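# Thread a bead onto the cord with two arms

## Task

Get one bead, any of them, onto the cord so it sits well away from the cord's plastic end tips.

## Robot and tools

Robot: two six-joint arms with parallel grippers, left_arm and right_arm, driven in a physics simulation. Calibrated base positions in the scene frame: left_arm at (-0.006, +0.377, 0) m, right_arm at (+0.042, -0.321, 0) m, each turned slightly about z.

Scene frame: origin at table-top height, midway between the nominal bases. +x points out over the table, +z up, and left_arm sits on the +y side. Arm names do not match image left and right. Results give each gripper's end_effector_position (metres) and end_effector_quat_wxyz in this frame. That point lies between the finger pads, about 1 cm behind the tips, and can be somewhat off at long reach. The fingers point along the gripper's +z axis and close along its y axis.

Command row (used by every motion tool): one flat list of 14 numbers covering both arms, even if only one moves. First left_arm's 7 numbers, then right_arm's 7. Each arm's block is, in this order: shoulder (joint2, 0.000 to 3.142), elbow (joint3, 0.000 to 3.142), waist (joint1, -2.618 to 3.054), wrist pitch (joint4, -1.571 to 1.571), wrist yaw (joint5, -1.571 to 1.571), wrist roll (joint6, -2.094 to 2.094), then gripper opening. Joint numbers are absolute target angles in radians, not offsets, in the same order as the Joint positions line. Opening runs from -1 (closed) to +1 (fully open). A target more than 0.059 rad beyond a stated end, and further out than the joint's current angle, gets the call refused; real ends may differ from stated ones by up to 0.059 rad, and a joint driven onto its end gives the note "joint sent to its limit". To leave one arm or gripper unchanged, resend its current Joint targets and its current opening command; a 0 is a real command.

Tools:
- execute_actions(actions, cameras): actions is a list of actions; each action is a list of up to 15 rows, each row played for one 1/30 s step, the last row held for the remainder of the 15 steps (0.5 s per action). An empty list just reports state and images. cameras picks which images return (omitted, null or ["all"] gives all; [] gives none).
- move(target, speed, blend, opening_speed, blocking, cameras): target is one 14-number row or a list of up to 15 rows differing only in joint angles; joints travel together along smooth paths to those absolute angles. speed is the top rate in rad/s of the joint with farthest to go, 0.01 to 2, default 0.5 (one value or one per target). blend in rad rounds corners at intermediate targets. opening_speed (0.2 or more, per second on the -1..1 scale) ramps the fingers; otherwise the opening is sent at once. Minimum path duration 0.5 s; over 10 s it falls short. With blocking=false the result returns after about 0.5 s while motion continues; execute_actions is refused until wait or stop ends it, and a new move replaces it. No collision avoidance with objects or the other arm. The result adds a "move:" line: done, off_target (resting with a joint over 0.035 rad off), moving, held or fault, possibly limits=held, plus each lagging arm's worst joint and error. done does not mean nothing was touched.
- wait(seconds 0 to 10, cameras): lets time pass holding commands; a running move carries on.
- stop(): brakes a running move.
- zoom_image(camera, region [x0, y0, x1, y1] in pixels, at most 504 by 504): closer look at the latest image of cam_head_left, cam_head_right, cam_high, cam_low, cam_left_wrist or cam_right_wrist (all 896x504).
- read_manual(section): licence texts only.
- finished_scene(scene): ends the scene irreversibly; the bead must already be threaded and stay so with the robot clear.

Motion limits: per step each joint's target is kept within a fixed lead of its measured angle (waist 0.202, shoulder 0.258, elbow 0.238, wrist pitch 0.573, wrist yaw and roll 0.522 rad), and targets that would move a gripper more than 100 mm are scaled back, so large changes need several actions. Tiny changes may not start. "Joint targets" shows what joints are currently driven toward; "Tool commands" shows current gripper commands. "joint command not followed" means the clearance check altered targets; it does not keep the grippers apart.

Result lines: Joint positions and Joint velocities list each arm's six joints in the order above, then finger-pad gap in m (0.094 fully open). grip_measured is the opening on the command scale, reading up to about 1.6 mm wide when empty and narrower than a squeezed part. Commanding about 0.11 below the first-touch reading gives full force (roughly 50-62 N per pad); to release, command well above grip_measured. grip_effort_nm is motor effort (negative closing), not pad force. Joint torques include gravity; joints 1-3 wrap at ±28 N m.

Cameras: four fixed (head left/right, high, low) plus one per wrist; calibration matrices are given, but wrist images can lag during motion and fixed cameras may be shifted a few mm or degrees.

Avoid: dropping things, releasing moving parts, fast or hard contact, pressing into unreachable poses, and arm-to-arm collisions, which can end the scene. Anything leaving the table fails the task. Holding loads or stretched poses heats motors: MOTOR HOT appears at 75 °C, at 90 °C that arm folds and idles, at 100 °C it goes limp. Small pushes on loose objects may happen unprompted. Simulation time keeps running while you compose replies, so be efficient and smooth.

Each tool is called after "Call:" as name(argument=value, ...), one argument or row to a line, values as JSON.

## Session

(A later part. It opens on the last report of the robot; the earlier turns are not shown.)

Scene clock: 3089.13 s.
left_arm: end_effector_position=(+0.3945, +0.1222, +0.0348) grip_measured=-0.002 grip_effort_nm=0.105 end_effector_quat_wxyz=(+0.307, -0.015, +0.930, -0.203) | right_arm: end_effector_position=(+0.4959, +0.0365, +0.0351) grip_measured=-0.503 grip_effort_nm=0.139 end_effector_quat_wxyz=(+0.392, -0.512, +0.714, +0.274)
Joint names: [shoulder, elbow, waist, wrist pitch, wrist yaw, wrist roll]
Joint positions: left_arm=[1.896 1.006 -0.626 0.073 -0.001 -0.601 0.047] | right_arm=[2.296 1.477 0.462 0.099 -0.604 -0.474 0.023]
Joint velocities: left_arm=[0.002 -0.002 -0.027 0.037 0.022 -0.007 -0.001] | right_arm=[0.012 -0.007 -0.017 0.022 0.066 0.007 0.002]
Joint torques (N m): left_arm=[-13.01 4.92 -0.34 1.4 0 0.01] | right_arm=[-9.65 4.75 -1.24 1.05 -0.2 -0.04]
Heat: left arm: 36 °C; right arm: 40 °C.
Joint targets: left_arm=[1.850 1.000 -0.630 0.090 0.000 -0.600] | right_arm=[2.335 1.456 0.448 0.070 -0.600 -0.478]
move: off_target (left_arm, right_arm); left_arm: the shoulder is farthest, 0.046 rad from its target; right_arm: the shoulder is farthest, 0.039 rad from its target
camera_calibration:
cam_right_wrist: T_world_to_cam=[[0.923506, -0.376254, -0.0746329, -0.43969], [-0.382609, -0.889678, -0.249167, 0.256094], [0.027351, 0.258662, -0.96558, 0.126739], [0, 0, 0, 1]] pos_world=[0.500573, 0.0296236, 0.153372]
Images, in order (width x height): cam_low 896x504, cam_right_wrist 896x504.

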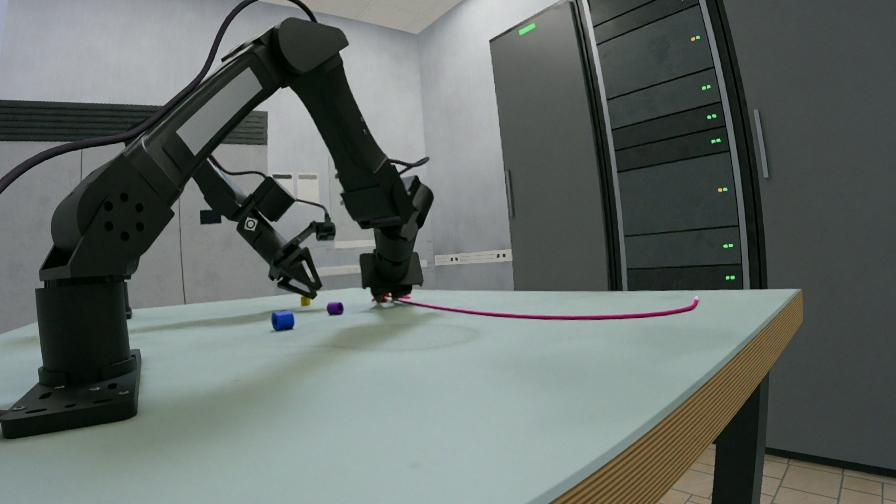

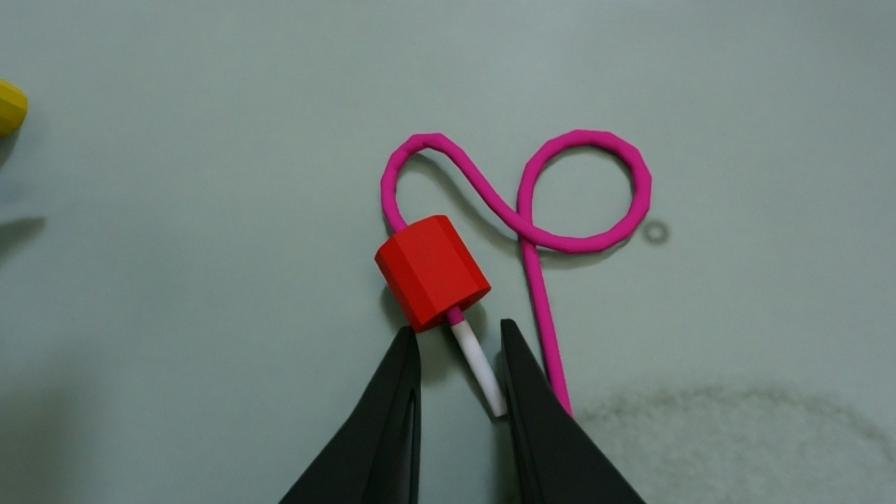

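Call:
move(
  target=[1.85,1.00,-0.63,0.09,0,-0.6,0.0,2.355,1.475,0.438,0.05,-0.6,-0.478,-0.5],
  speed=0.05,
  cameras=["cam_right_wrist","cam_low"],
)

Call:
zoom_image(
  camera="cam_right_wrist",
  region=[360, 180, 640, 440],
)

Call:
zoom_image(
  camera="cam_low",
  region=[320, 240, 480, 330],
)

Scene clock: 3097.27 s.
left_arm: end_effector_position=(+0.3945, +0.1222, +0.0348) grip_measured=-0.002 grip_effort_nm=0.095 end_effector_quat_wxyz=(+0.307, -0.015, +0.930, -0.203) | right_arm: end_effector_position=(+0.4961, +0.0355, +0.0340) grip_measured=-0.503 grip_effort_nm=0.134 end_effector_quat_wxyz=(+0.392, -0.512, +0.710, +0.281)
Joint names: [shoulder, elbow, waist, wrist pitch, wrist yaw, wrist roll]
Joint positions: left_arm=[1.896 1.006 -0.626 0.073 -0.001 -0.601 0.047] | right_arm=[2.303 1.477 0.455 0.107 -0.624 -0.476 0.023]
Joint velocities: left_arm=[-0.022 0.002 0.007 -0.11 0.051 0.081 -0.001] | right_arm=[-0.007 -0.017 -0.002 -0.051 -0.11 0.037 -0.002]
Joint torques (N m): left_arm=[-13.01 4.92 -0.34 1.4 0 0] | right_arm=[-8.69 6.09 -1.58 0.77 0.04 0]
Heat: left arm: 36 °C; right arm: 40 °C.
Joint targets: left_arm=[1.850 1.000 -0.630 0.090 0.000 -0.600] | right_arm=[2.355 1.475 0.438 0.050 -0.600 -0.478]
move: off_target (left_arm, right_arm); left_arm: the shoulder is farthest, 0.046 rad from its target; right_arm: the wrist pitch is farthest, 0.057 rad from its target
camera_calibration:
cam_right_wrist: T_world_to_cam=[[0.926695, -0.366663, -0.0824323, -0.44198], [-0.37521, -0.890235, -0.258262, 0.251679], [0.021311, 0.270259, -0.962552, 0.128409], [0, 0, 0, 1]] pos_world=[0.501277, 0.027292, 0.152166]
Images, in order (width x height): cam_low 896x504, cam_right_wrist 896x504.

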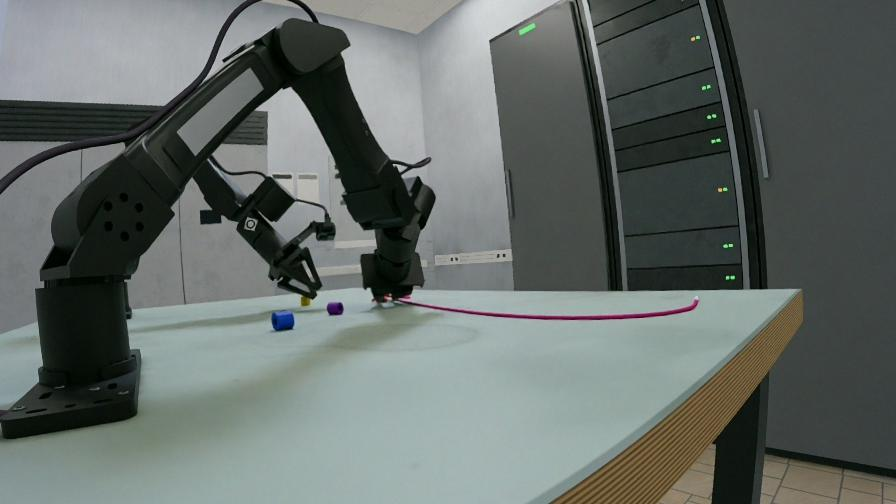

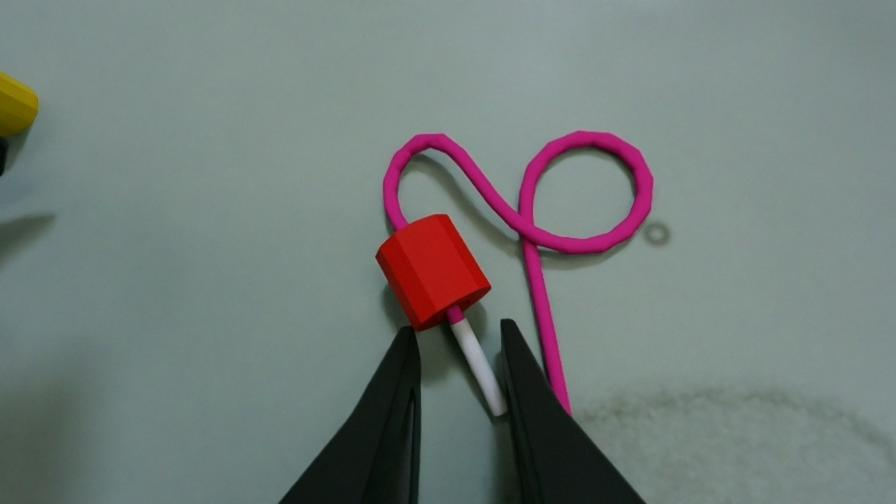

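Scaled by 1.800 from the camera's 896x504 image, which has a finer 1280x720 frame.

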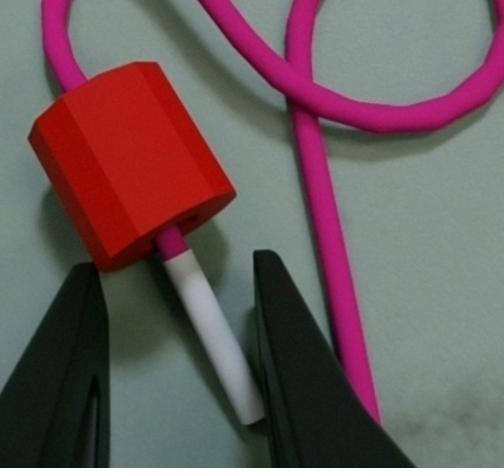

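Scaled by 3.150 from the camera's 896x504 image, which has a finer 1280x720 frame.

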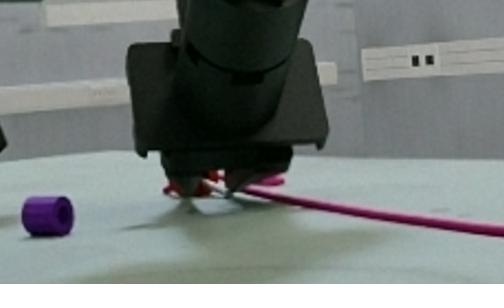

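Call:
move(
  target=[1.85,1.00,-0.63,0.09,0,-0.6,0.0,2.315,1.47,0.447,0.10,-0.62,-0.478,-0.5],
  speed=0.1,
  cameras=[],
)

Call:
move(
  target=[1.85,1.00,-0.63,0.09,0,-0.6,0.0,2.315,1.47,0.447,0.10,-0.62,-0.478,-1],
  opening_speed=0.4,
  cameras=["cam_right_wrist","cam_low"],
)

Call:
zoom_image(
  camera="cam_right_wrist",
  region=[360, 180, 640, 440],
)

Scene clock: 3106.57 s.
left_arm: end_effector_position=(+0.3945, +0.1222, +0.0348) grip_measured=-0.002 grip_effort_nm=0.095 end_effector_quat_wxyz=(+0.307, -0.015, +0.930, -0.203) | right_arm: end_effector_position=(+0.4961, +0.0362, +0.0351) grip_measured=-0.503 grip_effort_nm=0.134 end_effector_quat_wxyz=(+0.394, -0.513, +0.708, +0.282)
Joint names: [shoulder, elbow, waist, wrist pitch, wrist yaw, wrist roll]
Joint positions: left_arm=[1.896 1.006 -0.626 0.073 -0.001 -0.601 0.047] | right_arm=[2.303 1.477 0.455 0.112 -0.628 -0.476 0.023]
Joint velocities: left_arm=[-0.007 -0.002 -0.002 0.022 -0.022 -0.037 0] | right_arm=[-0.002 -0.017 0.002 -0.022 0.007 0.007 0.001]
Joint torques (N m): left_arm=[-13.01 4.9 -0.32 1.4 -0.01 0] | right_arm=[-11.66 5.74 -0.79 1.23 -0.16 -0.01]
Heat: left arm: 36 °C; right arm: 40 °C.
Joint targets: left_arm=[1.850 1.000 -0.630 0.090 0.000 -0.600] | right_arm=[2.315 1.470 0.447 0.100 -0.620 -0.478]
move: off_target (left_arm); left_arm: the shoulder is farthest, 0.046 rad from its target
No camera images: "cameras" was empty.

Scene clock: 3108.03 s.
left_arm: end_effector_position=(+0.3945, +0.1222, +0.0348) grip_measured=-0.002 grip_effort_nm=0.100 end_effector_quat_wxyz=(+0.307, -0.015, +0.930, -0.203) | right_arm: end_effector_position=(+0.4977, +0.0350, +0.0350) grip_measured=-0.923 grip_effort_nm=-1.038 end_effector_quat_wxyz=(+0.395, -0.512, +0.709, +0.280)
Joint names: [shoulder, elbow, waist, wrist pitch, wrist yaw, wrist roll]
Joint positions: left_arm=[1.896 1.006 -0.626 0.073 -0.001 -0.601 0.047] | right_arm=[2.303 1.477 0.453 0.113 -0.624 -0.476 0.004]
Joint velocities: left_arm=[-0.012 -0.007 -0.012 -0.051 0.066 -0.051 -0.001] | right_arm=[-0.002 -0.002 -0.002 0.007 0.081 -0.051 0]
Joint torques (N m): left_arm=[-13.03 4.9 -0.34 1.4 0 0] | right_arm=[-11.75 5.75 -0.59 1.21 -0.19 -0.02]
Heat: left arm: 36 °C; right arm: 40 °C.
Joint targets: left_arm=[1.850 1.000 -0.630 0.090 0.000 -0.600] | right_arm=[2.315 1.470 0.447 0.100 -0.620 -0.478]
move: off_target (left_arm); left_arm: the shoulder is farthest, 0.046 rad from its target
camera_calibration:
cam_right_wrist: T_world_to_cam=[[0.926359, -0.368579, -0.0775131, -0.443503], [-0.375601, -0.888739, -0.262808, 0.25238], [0.0279764, 0.272568, -0.96173, 0.126048], [0, 0, 0, 1]] pos_world=[0.502111, 0.0264766, 0.153174]
Images, in order (width x height): cam_low 896x504, cam_right_wrist 896x504.

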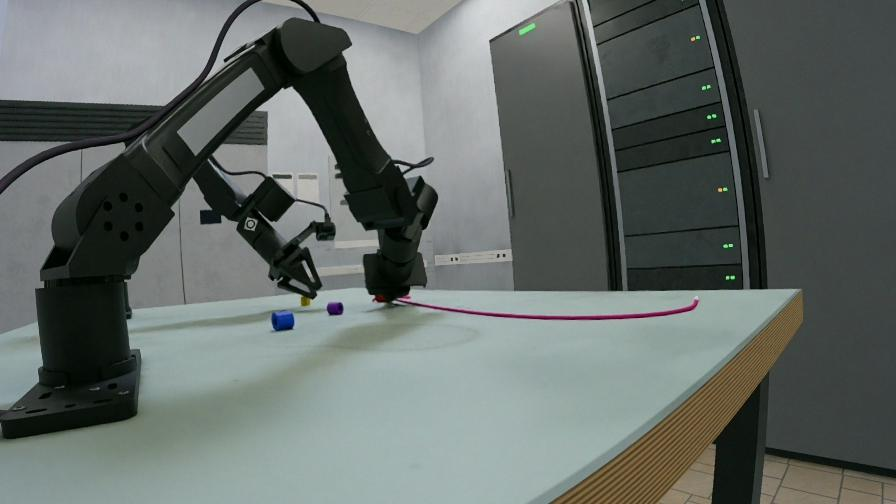

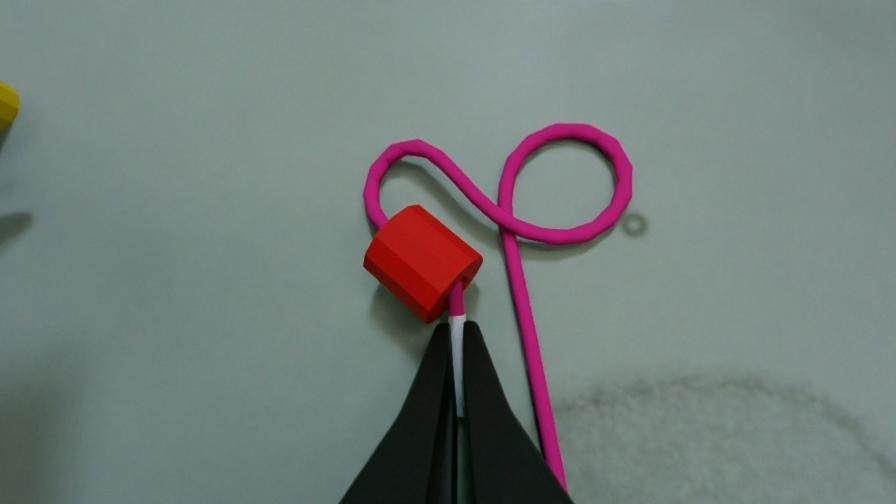

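Scaled by 1.800 from the camera's 896x504 image, which has a finer 1280x720 frame.

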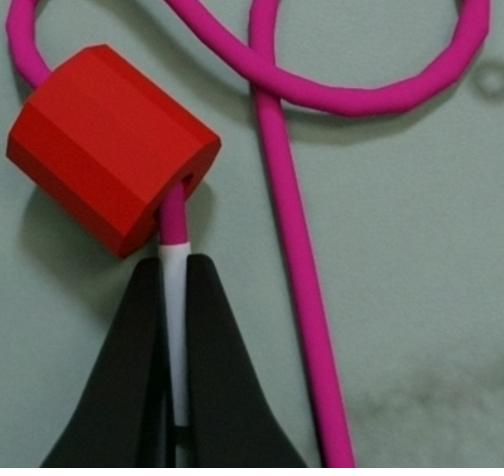

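Call:
move(
  target=[1.85,1.00,-0.63,0.09,0,-0.6,0.0,2.10,1.687,0.447,-0.22,-0.62,-0.478,-1],
  speed=0.12,
  cameras=["cam_right_wrist","cam_low","cam_left_wrist"],
)

Call:
zoom_image(
  camera="cam_low",
  region=[320, 200, 520, 330],
)

Scene clock: 3120.03 s.
left_arm: end_effector_position=(+0.3945, +0.1222, +0.0348) grip_measured=-0.002 grip_effort_nm=0.095 end_effector_quat_wxyz=(+0.307, -0.015, +0.930, -0.203) | right_arm: end_effector_position=(+0.4997, +0.0352, +0.1336) grip_measured=-0.925 grip_effort_nm=-1.053 end_effector_quat_wxyz=(+0.397, -0.511, +0.710, +0.278)
Joint names: [shoulder, elbow, waist, wrist pitch, wrist yaw, wrist roll]
Joint positions: left_arm=[1.896 1.006 -0.626 0.073 -0.001 -0.601 0.047] | right_arm=[2.149 1.645 0.453 -0.207 -0.619 -0.476 0.004]
Joint velocities: left_arm=[0.017 0.012 -0.017 -0.051 -0.007 -0.022 0] | right_arm=[-0.007 -0.012 -0.002 0.037 -0.007 -0.022 0.002]
Joint torques (N m): left_arm=[-13.01 4.92 -0.34 1.4 0 0] | right_arm=[-16.21 10.24 -0.59 1.23 -0.24 -0.03]
Heat: left arm: 36 °C; right arm: 42 °C.
Joint targets: left_arm=[1.850 1.000 -0.630 0.090 0.000 -0.600] | right_arm=[2.100 1.687 0.447 -0.220 -0.620 -0.478]
move: off_target (left_arm, right_arm); left_arm: the shoulder is farthest, 0.046 rad from its target; right_arm: the shoulder is farthest, 0.049 rad from its target
camera_calibration:
cam_left_wrist: T_world_to_cam=[[-0.201928, -0.928463, 0.311741, 0.186692], [-0.973135, 0.226148, 0.0431988, 0.38066], [-0.110608, -0.294643, -0.949185, 0.225833], [0, 0, 0, 1]] pos_world=[0.433111, 0.153791, 0.139714]
cam_right_wrist: T_world_to_cam=[[0.925234, -0.372193, -0.0735768, -0.437442], [-0.378011, -0.887799, -0.262527, 0.280378], [0.0323894, 0.270712, -0.962115, 0.218726], [0, 0, 0, 1]] pos_world=[0.503638, 0.0268949, 0.251861]
Images, in order (width x height): cam_low 896x504, cam_left_wrist 896x504, cam_right_wrist 896x504.

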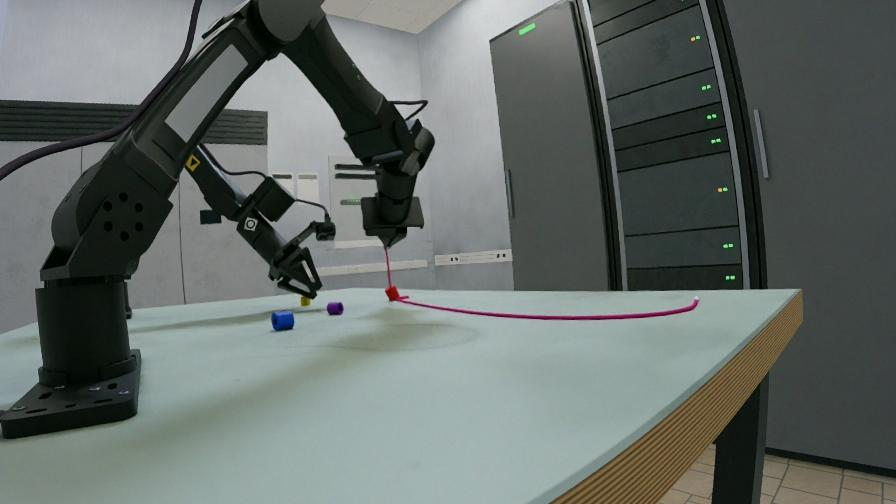

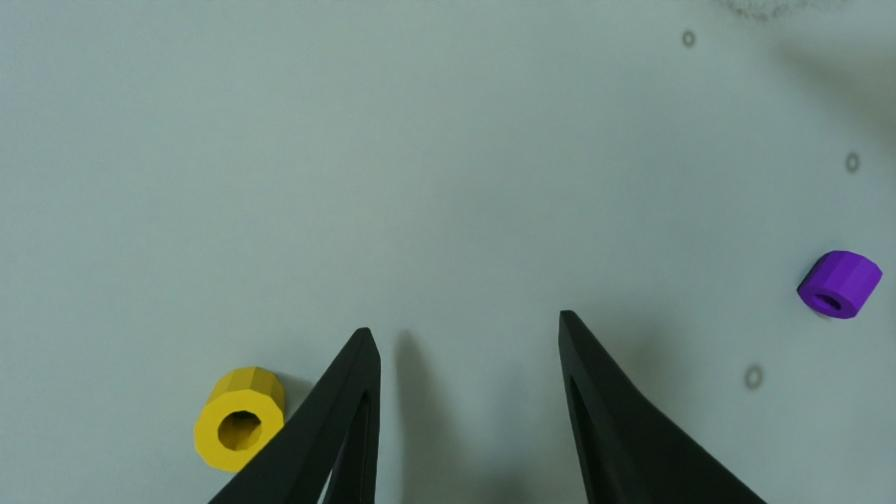

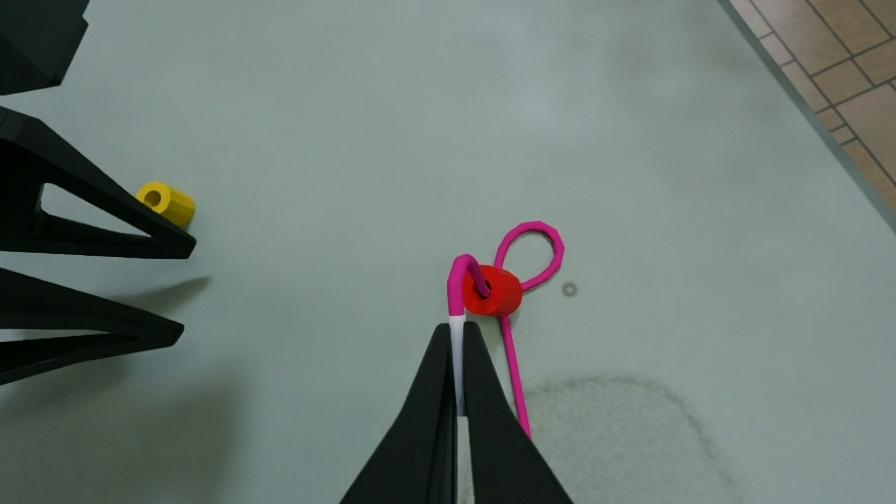

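Scaled by 2.520 from the camera's 896x504 image, which has a finer 1280x720 frame.

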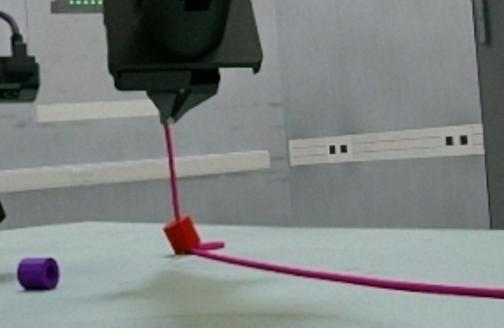

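Call:
move(
  target=[1.5,0.95,-0.4,0.0,0,-0.2,0.0,2.10,1.687,0.447,-0.22,-0.62,-0.478,-1],
  speed=0.5,
  cameras=[],
)

Call:
move(
  target=[1.5,0.95,-0.4,0.0,0,-0.2,0.0,2.30,1.457,0.56,0.11,-0.62,-0.478,-1],
  speed=0.15,
  cameras=["cam_low","cam_right_wrist"],
)

Scene clock: 3132.83 s.
left_arm: end_effector_position=(+0.4232, +0.2227, +0.1671) grip_measured=-0.002 grip_effort_nm=0.095 end_effector_quat_wxyz=(+0.462, +0.062, +0.875, -0.132) | right_arm: end_effector_position=(+0.4995, +0.0352, +0.1334) grip_measured=-0.925 grip_effort_nm=-1.048 end_effector_quat_wxyz=(+0.396, -0.511, +0.710, +0.278)
Joint names: [shoulder, elbow, waist, wrist pitch, wrist yaw, wrist roll]
Joint positions: left_arm=[1.527 0.958 -0.404 0.002 0 -0.207 0.047] | right_arm=[2.149 1.645 0.453 -0.208 -0.619 -0.476 0.004]
Joint velocities: left_arm=[-0.022 -0.002 -0.012 -0.007 0.022 -0.022 0] | right_arm=[-0.002 0.007 0.002 0.051 -0.037 0.051 0]
Joint torques (N m): left_arm=[-8.81 5.71 0.36 1.45 -0.02 0.05] | right_arm=[-16.16 10.21 -0.59 1.24 -0.24 0]
Heat: left arm: 36 °C; right arm: 47 °C.
Joint targets: left_arm=[1.500 0.950 -0.400 0.000 0.000 -0.200] | right_arm=[2.100 1.687 0.447 -0.220 -0.620 -0.478]
move: off_target (right_arm); right_arm: the shoulder is farthest, 0.049 rad from its target
No camera images: "cameras" was empty.

Scene clock: 3135.67 s.
left_arm: end_effector_position=(+0.4231, +0.2227, +0.1669) grip_measured=-0.002 grip_effort_nm=0.100 end_effector_quat_wxyz=(+0.462, +0.062, +0.875, -0.131) | right_arm: end_effector_position=(+0.4581, +0.0772, +0.0417) grip_measured=-0.925 grip_effort_nm=-1.057 end_effector_quat_wxyz=(+0.378, -0.546, +0.686, +0.297)
Joint names: [shoulder, elbow, waist, wrist pitch, wrist yaw, wrist roll]
Joint positions: left_arm=[1.527 0.958 -0.404 0.001 0 -0.206 0.047] | right_arm=[2.28 1.475 0.554 0.086 -0.618 -0.476 0.004]
Joint velocities: left_arm=[0.012 -0.002 -0.007 -0.007 0.007 -0.007 0] | right_arm=[0.017 -0.017 -0.002 0.007 0.022 0.007 0.001]
Joint torques (N m): left_arm=[-8.83 5.71 0.35 1.44 -0.02 0.04] | right_arm=[-11.03 5 0.44 1.56 -0.25 0]
Heat: left arm: 36 °C; right arm: 45 °C.
Joint targets: left_arm=[1.500 0.950 -0.400 0.000 0.000 -0.200] | right_arm=[2.300 1.457 0.560 0.110 -0.620 -0.478]
move: done
camera_calibration:
cam_right_wrist: T_world_to_cam=[[0.957312, -0.277961, -0.079317, -0.411855], [-0.289049, -0.92258, -0.255534, 0.239411], [-0.00214758, 0.267552, -0.963541, 0.136388], [0, 0, 0, 1]] pos_world=[0.463768, 0.0699053, 0.159926]
Images, in order (width x height): cam_low 896x504, cam_right_wrist 896x504.

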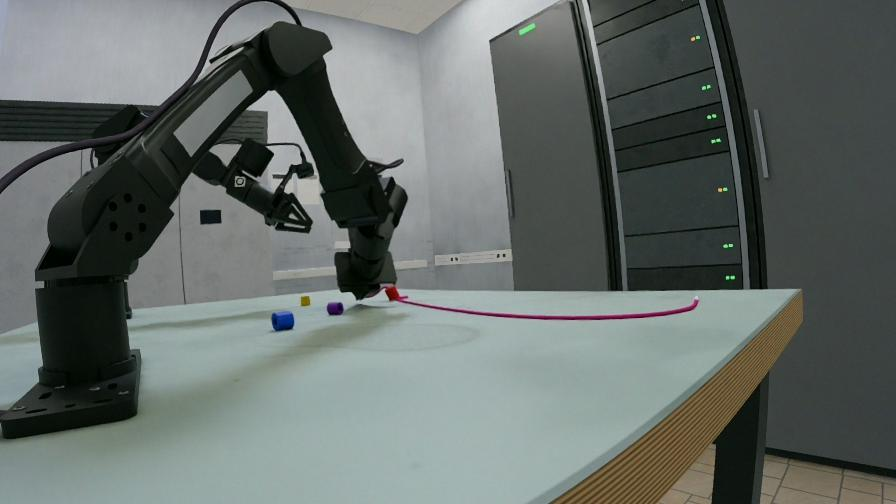

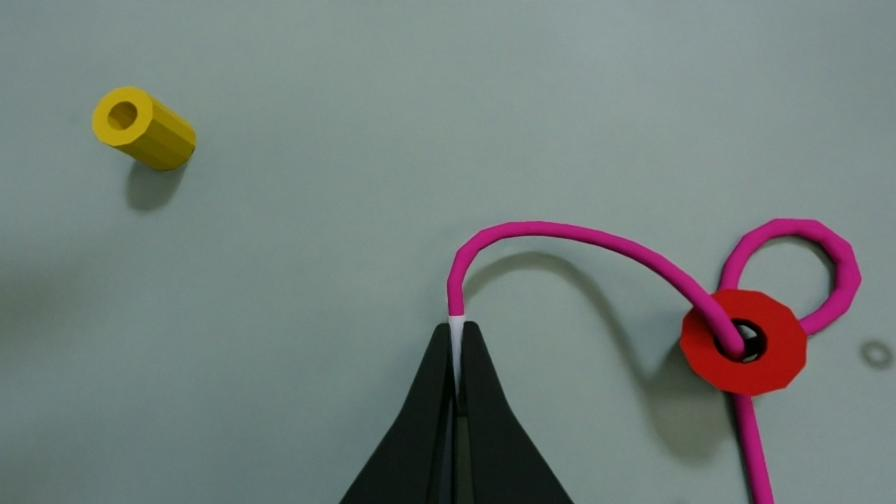

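Call:
move(
  target=[1.5,0.95,-0.4,0.0,0,-0.2,0.0,2.30,1.457,0.56,0.11,-0.62,-0.478,-0.5],
  opening_speed=0.5,
  cameras=[],
)

Call:
move(
  target=[
    [1.5,0.95,-0.4,0.0,0,-0.2,0.0,2.05,1.35,0.56,-0.0,-0.62,-0.478,-0.5],
    [1.5,0.95,-0.4,0.0,0,-0.2,0.0,1.45,0.95,0.4,0,-0.3,-0.2,-0.5],
  ],
  speed=0.4,
  cameras=["cam_low","cam_right_wrist","cam_high","cam_head_right"],
)

Call:
zoom_image(
  camera="cam_high",
  region=[380, 280, 500, 380],
)

Call:
zoom_image(
  camera="cam_low",
  region=[320, 260, 460, 330],
)

Scene clock: 3144.67 s.
left_arm: end_effector_position=(+0.4231, +0.2227, +0.1669) grip_measured=-0.002 grip_effort_nm=0.100 end_effector_quat_wxyz=(+0.462, +0.062, +0.875, -0.131) | right_arm: end_effector_position=(+0.4582, +0.0773, +0.0419) grip_measured=-0.503 grip_effort_nm=0.134 end_effector_quat_wxyz=(+0.379, -0.546, +0.685, +0.297)
Joint names: [shoulder, elbow, waist, wrist pitch, wrist yaw, wrist roll]
Joint positions: left_arm=[1.527 0.958 -0.404 0.001 0 -0.206 0.047] | right_arm=[2.28 1.475 0.554 0.088 -0.618 -0.476 0.023]
Joint velocities: left_arm=[-0.002 -0.002 0.012 0.022 -0.037 -0.051 0] | right_arm=[-0.007 -0.002 -0.017 -0.007 0.066 0.007 0.001]
Joint torques (N m): left_arm=[-8.8 5.71 0.35 1.43 -0.02 0.05] | right_arm=[-11.03 5 0.53 1.58 -0.24 -0.02]
Heat: left arm: 35 °C; right arm: 42 °C.
Joint targets: left_arm=[1.500 0.950 -0.400 0.000 0.000 -0.200] | right_arm=[2.300 1.457 0.560 0.110 -0.620 -0.478]
move: done
No camera images: "cameras" was empty.

Scene clock: 3147.50 s.
left_arm: end_effector_position=(+0.4231, +0.2227, +0.1669) grip_measured=-0.002 grip_effort_nm=0.100 end_effector_quat_wxyz=(+0.462, +0.062, +0.875, -0.131) | right_arm: end_effector_position=(+0.4269, -0.0829, +0.2006) grip_measured=-0.503 grip_effort_nm=0.129 end_effector_quat_wxyz=(+0.486, -0.341, +0.782, +0.188)
Joint names: [shoulder, elbow, waist, wrist pitch, wrist yaw, wrist roll]
Joint positions: left_arm=[1.527 0.958 -0.404 0.001 0 -0.206 0.047] | right_arm=[1.478 0.973 0.406 0.005 -0.307 -0.205 0.023]
Joint velocities: left_arm=[-0.002 0.002 -0.012 0.007 -0.007 -0.007 0.001] | right_arm=[-0.007 0.002 -0.002 -0.066 -0.007 0.007 0]
Joint torques (N m): left_arm=[-8.81 5.71 0.35 1.44 -0.01 0.05] | right_arm=[-8.53 5.48 -0.51 1.57 -0.04 0.08]
Heat: left arm: 35 °C; right arm: 42 °C.
Joint targets: left_arm=[1.500 0.950 -0.400 0.000 0.000 -0.200] | right_arm=[1.450 0.950 0.400 0.000 -0.300 -0.200]
move: done
camera_calibration:
cam_right_wrist: T_world_to_cam=[[0.682403, -0.729117, -0.0520969, -0.339395], [-0.697236, -0.627847, -0.345934, 0.340153], [0.219517, 0.27239, -0.936811, 0.232713], [0, 0, 0, 1]] pos_world=[0.417686, -0.0972831, 0.317997]
Images, in order (width x height): cam_head_right 896x504, cam_high 896x504, cam_low 896x504, cam_right_wrist 896x504.

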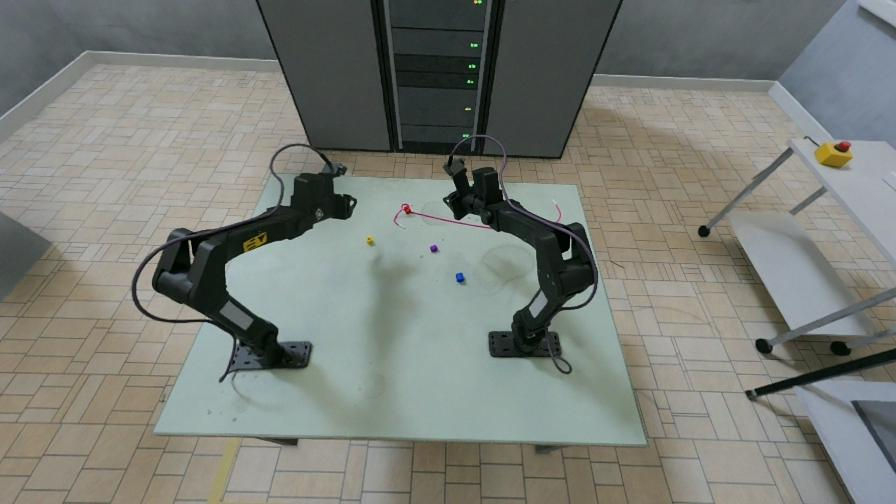

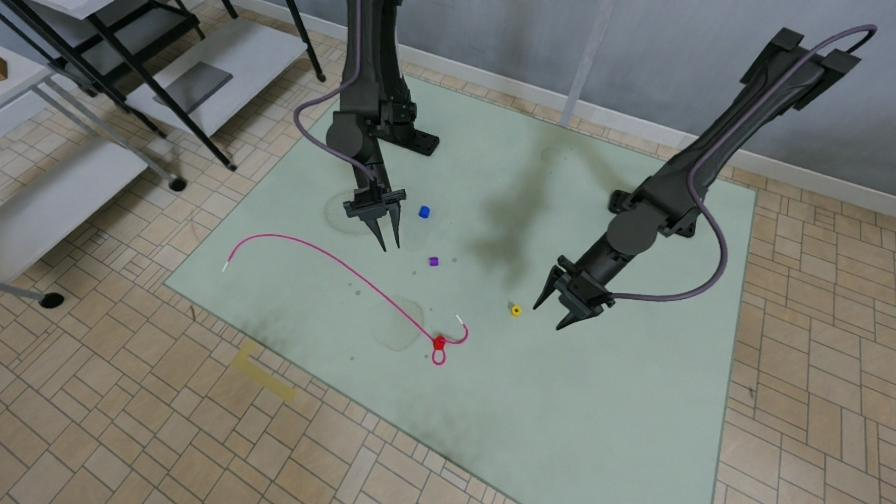

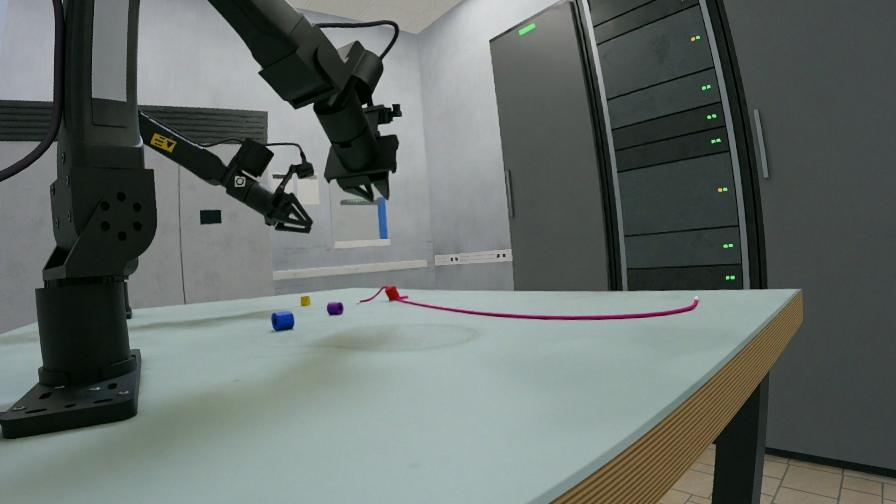

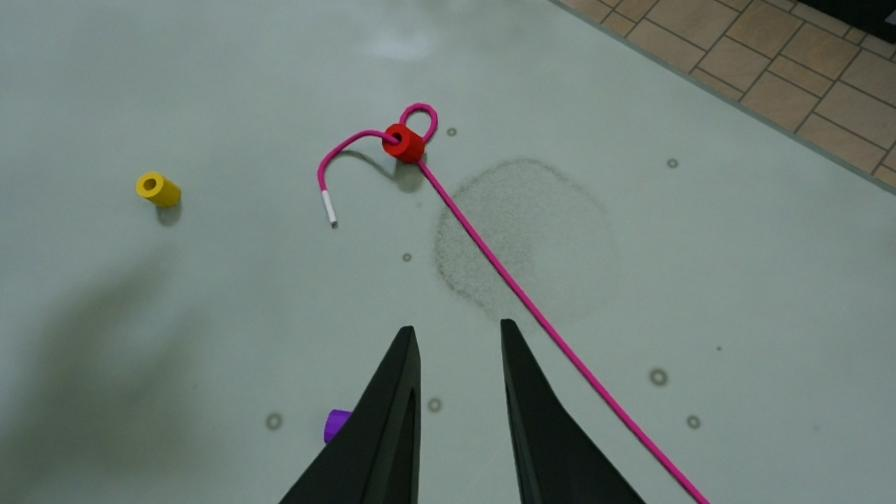

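Scaled by 4.200 from the camera's 896x504 image, which has a finer 1280x720 frame.

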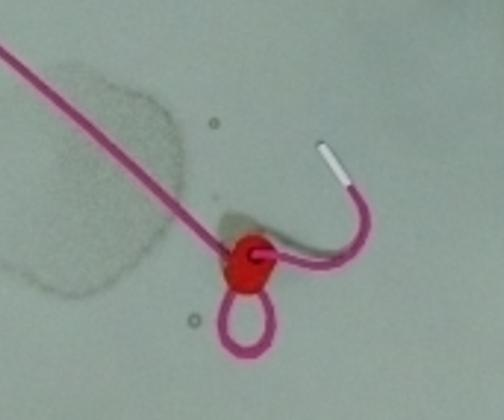

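Scaled by 3.600 from the camera's 896x504 image, which has a finer 1280x720 frame.

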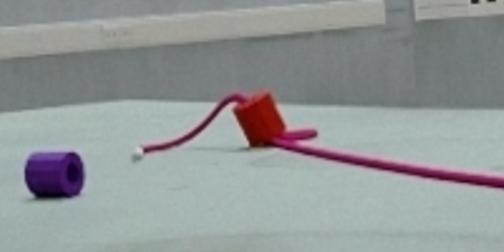

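Clear success.

Call:
finished_scene(
  scene=1,
)

The scene is finished.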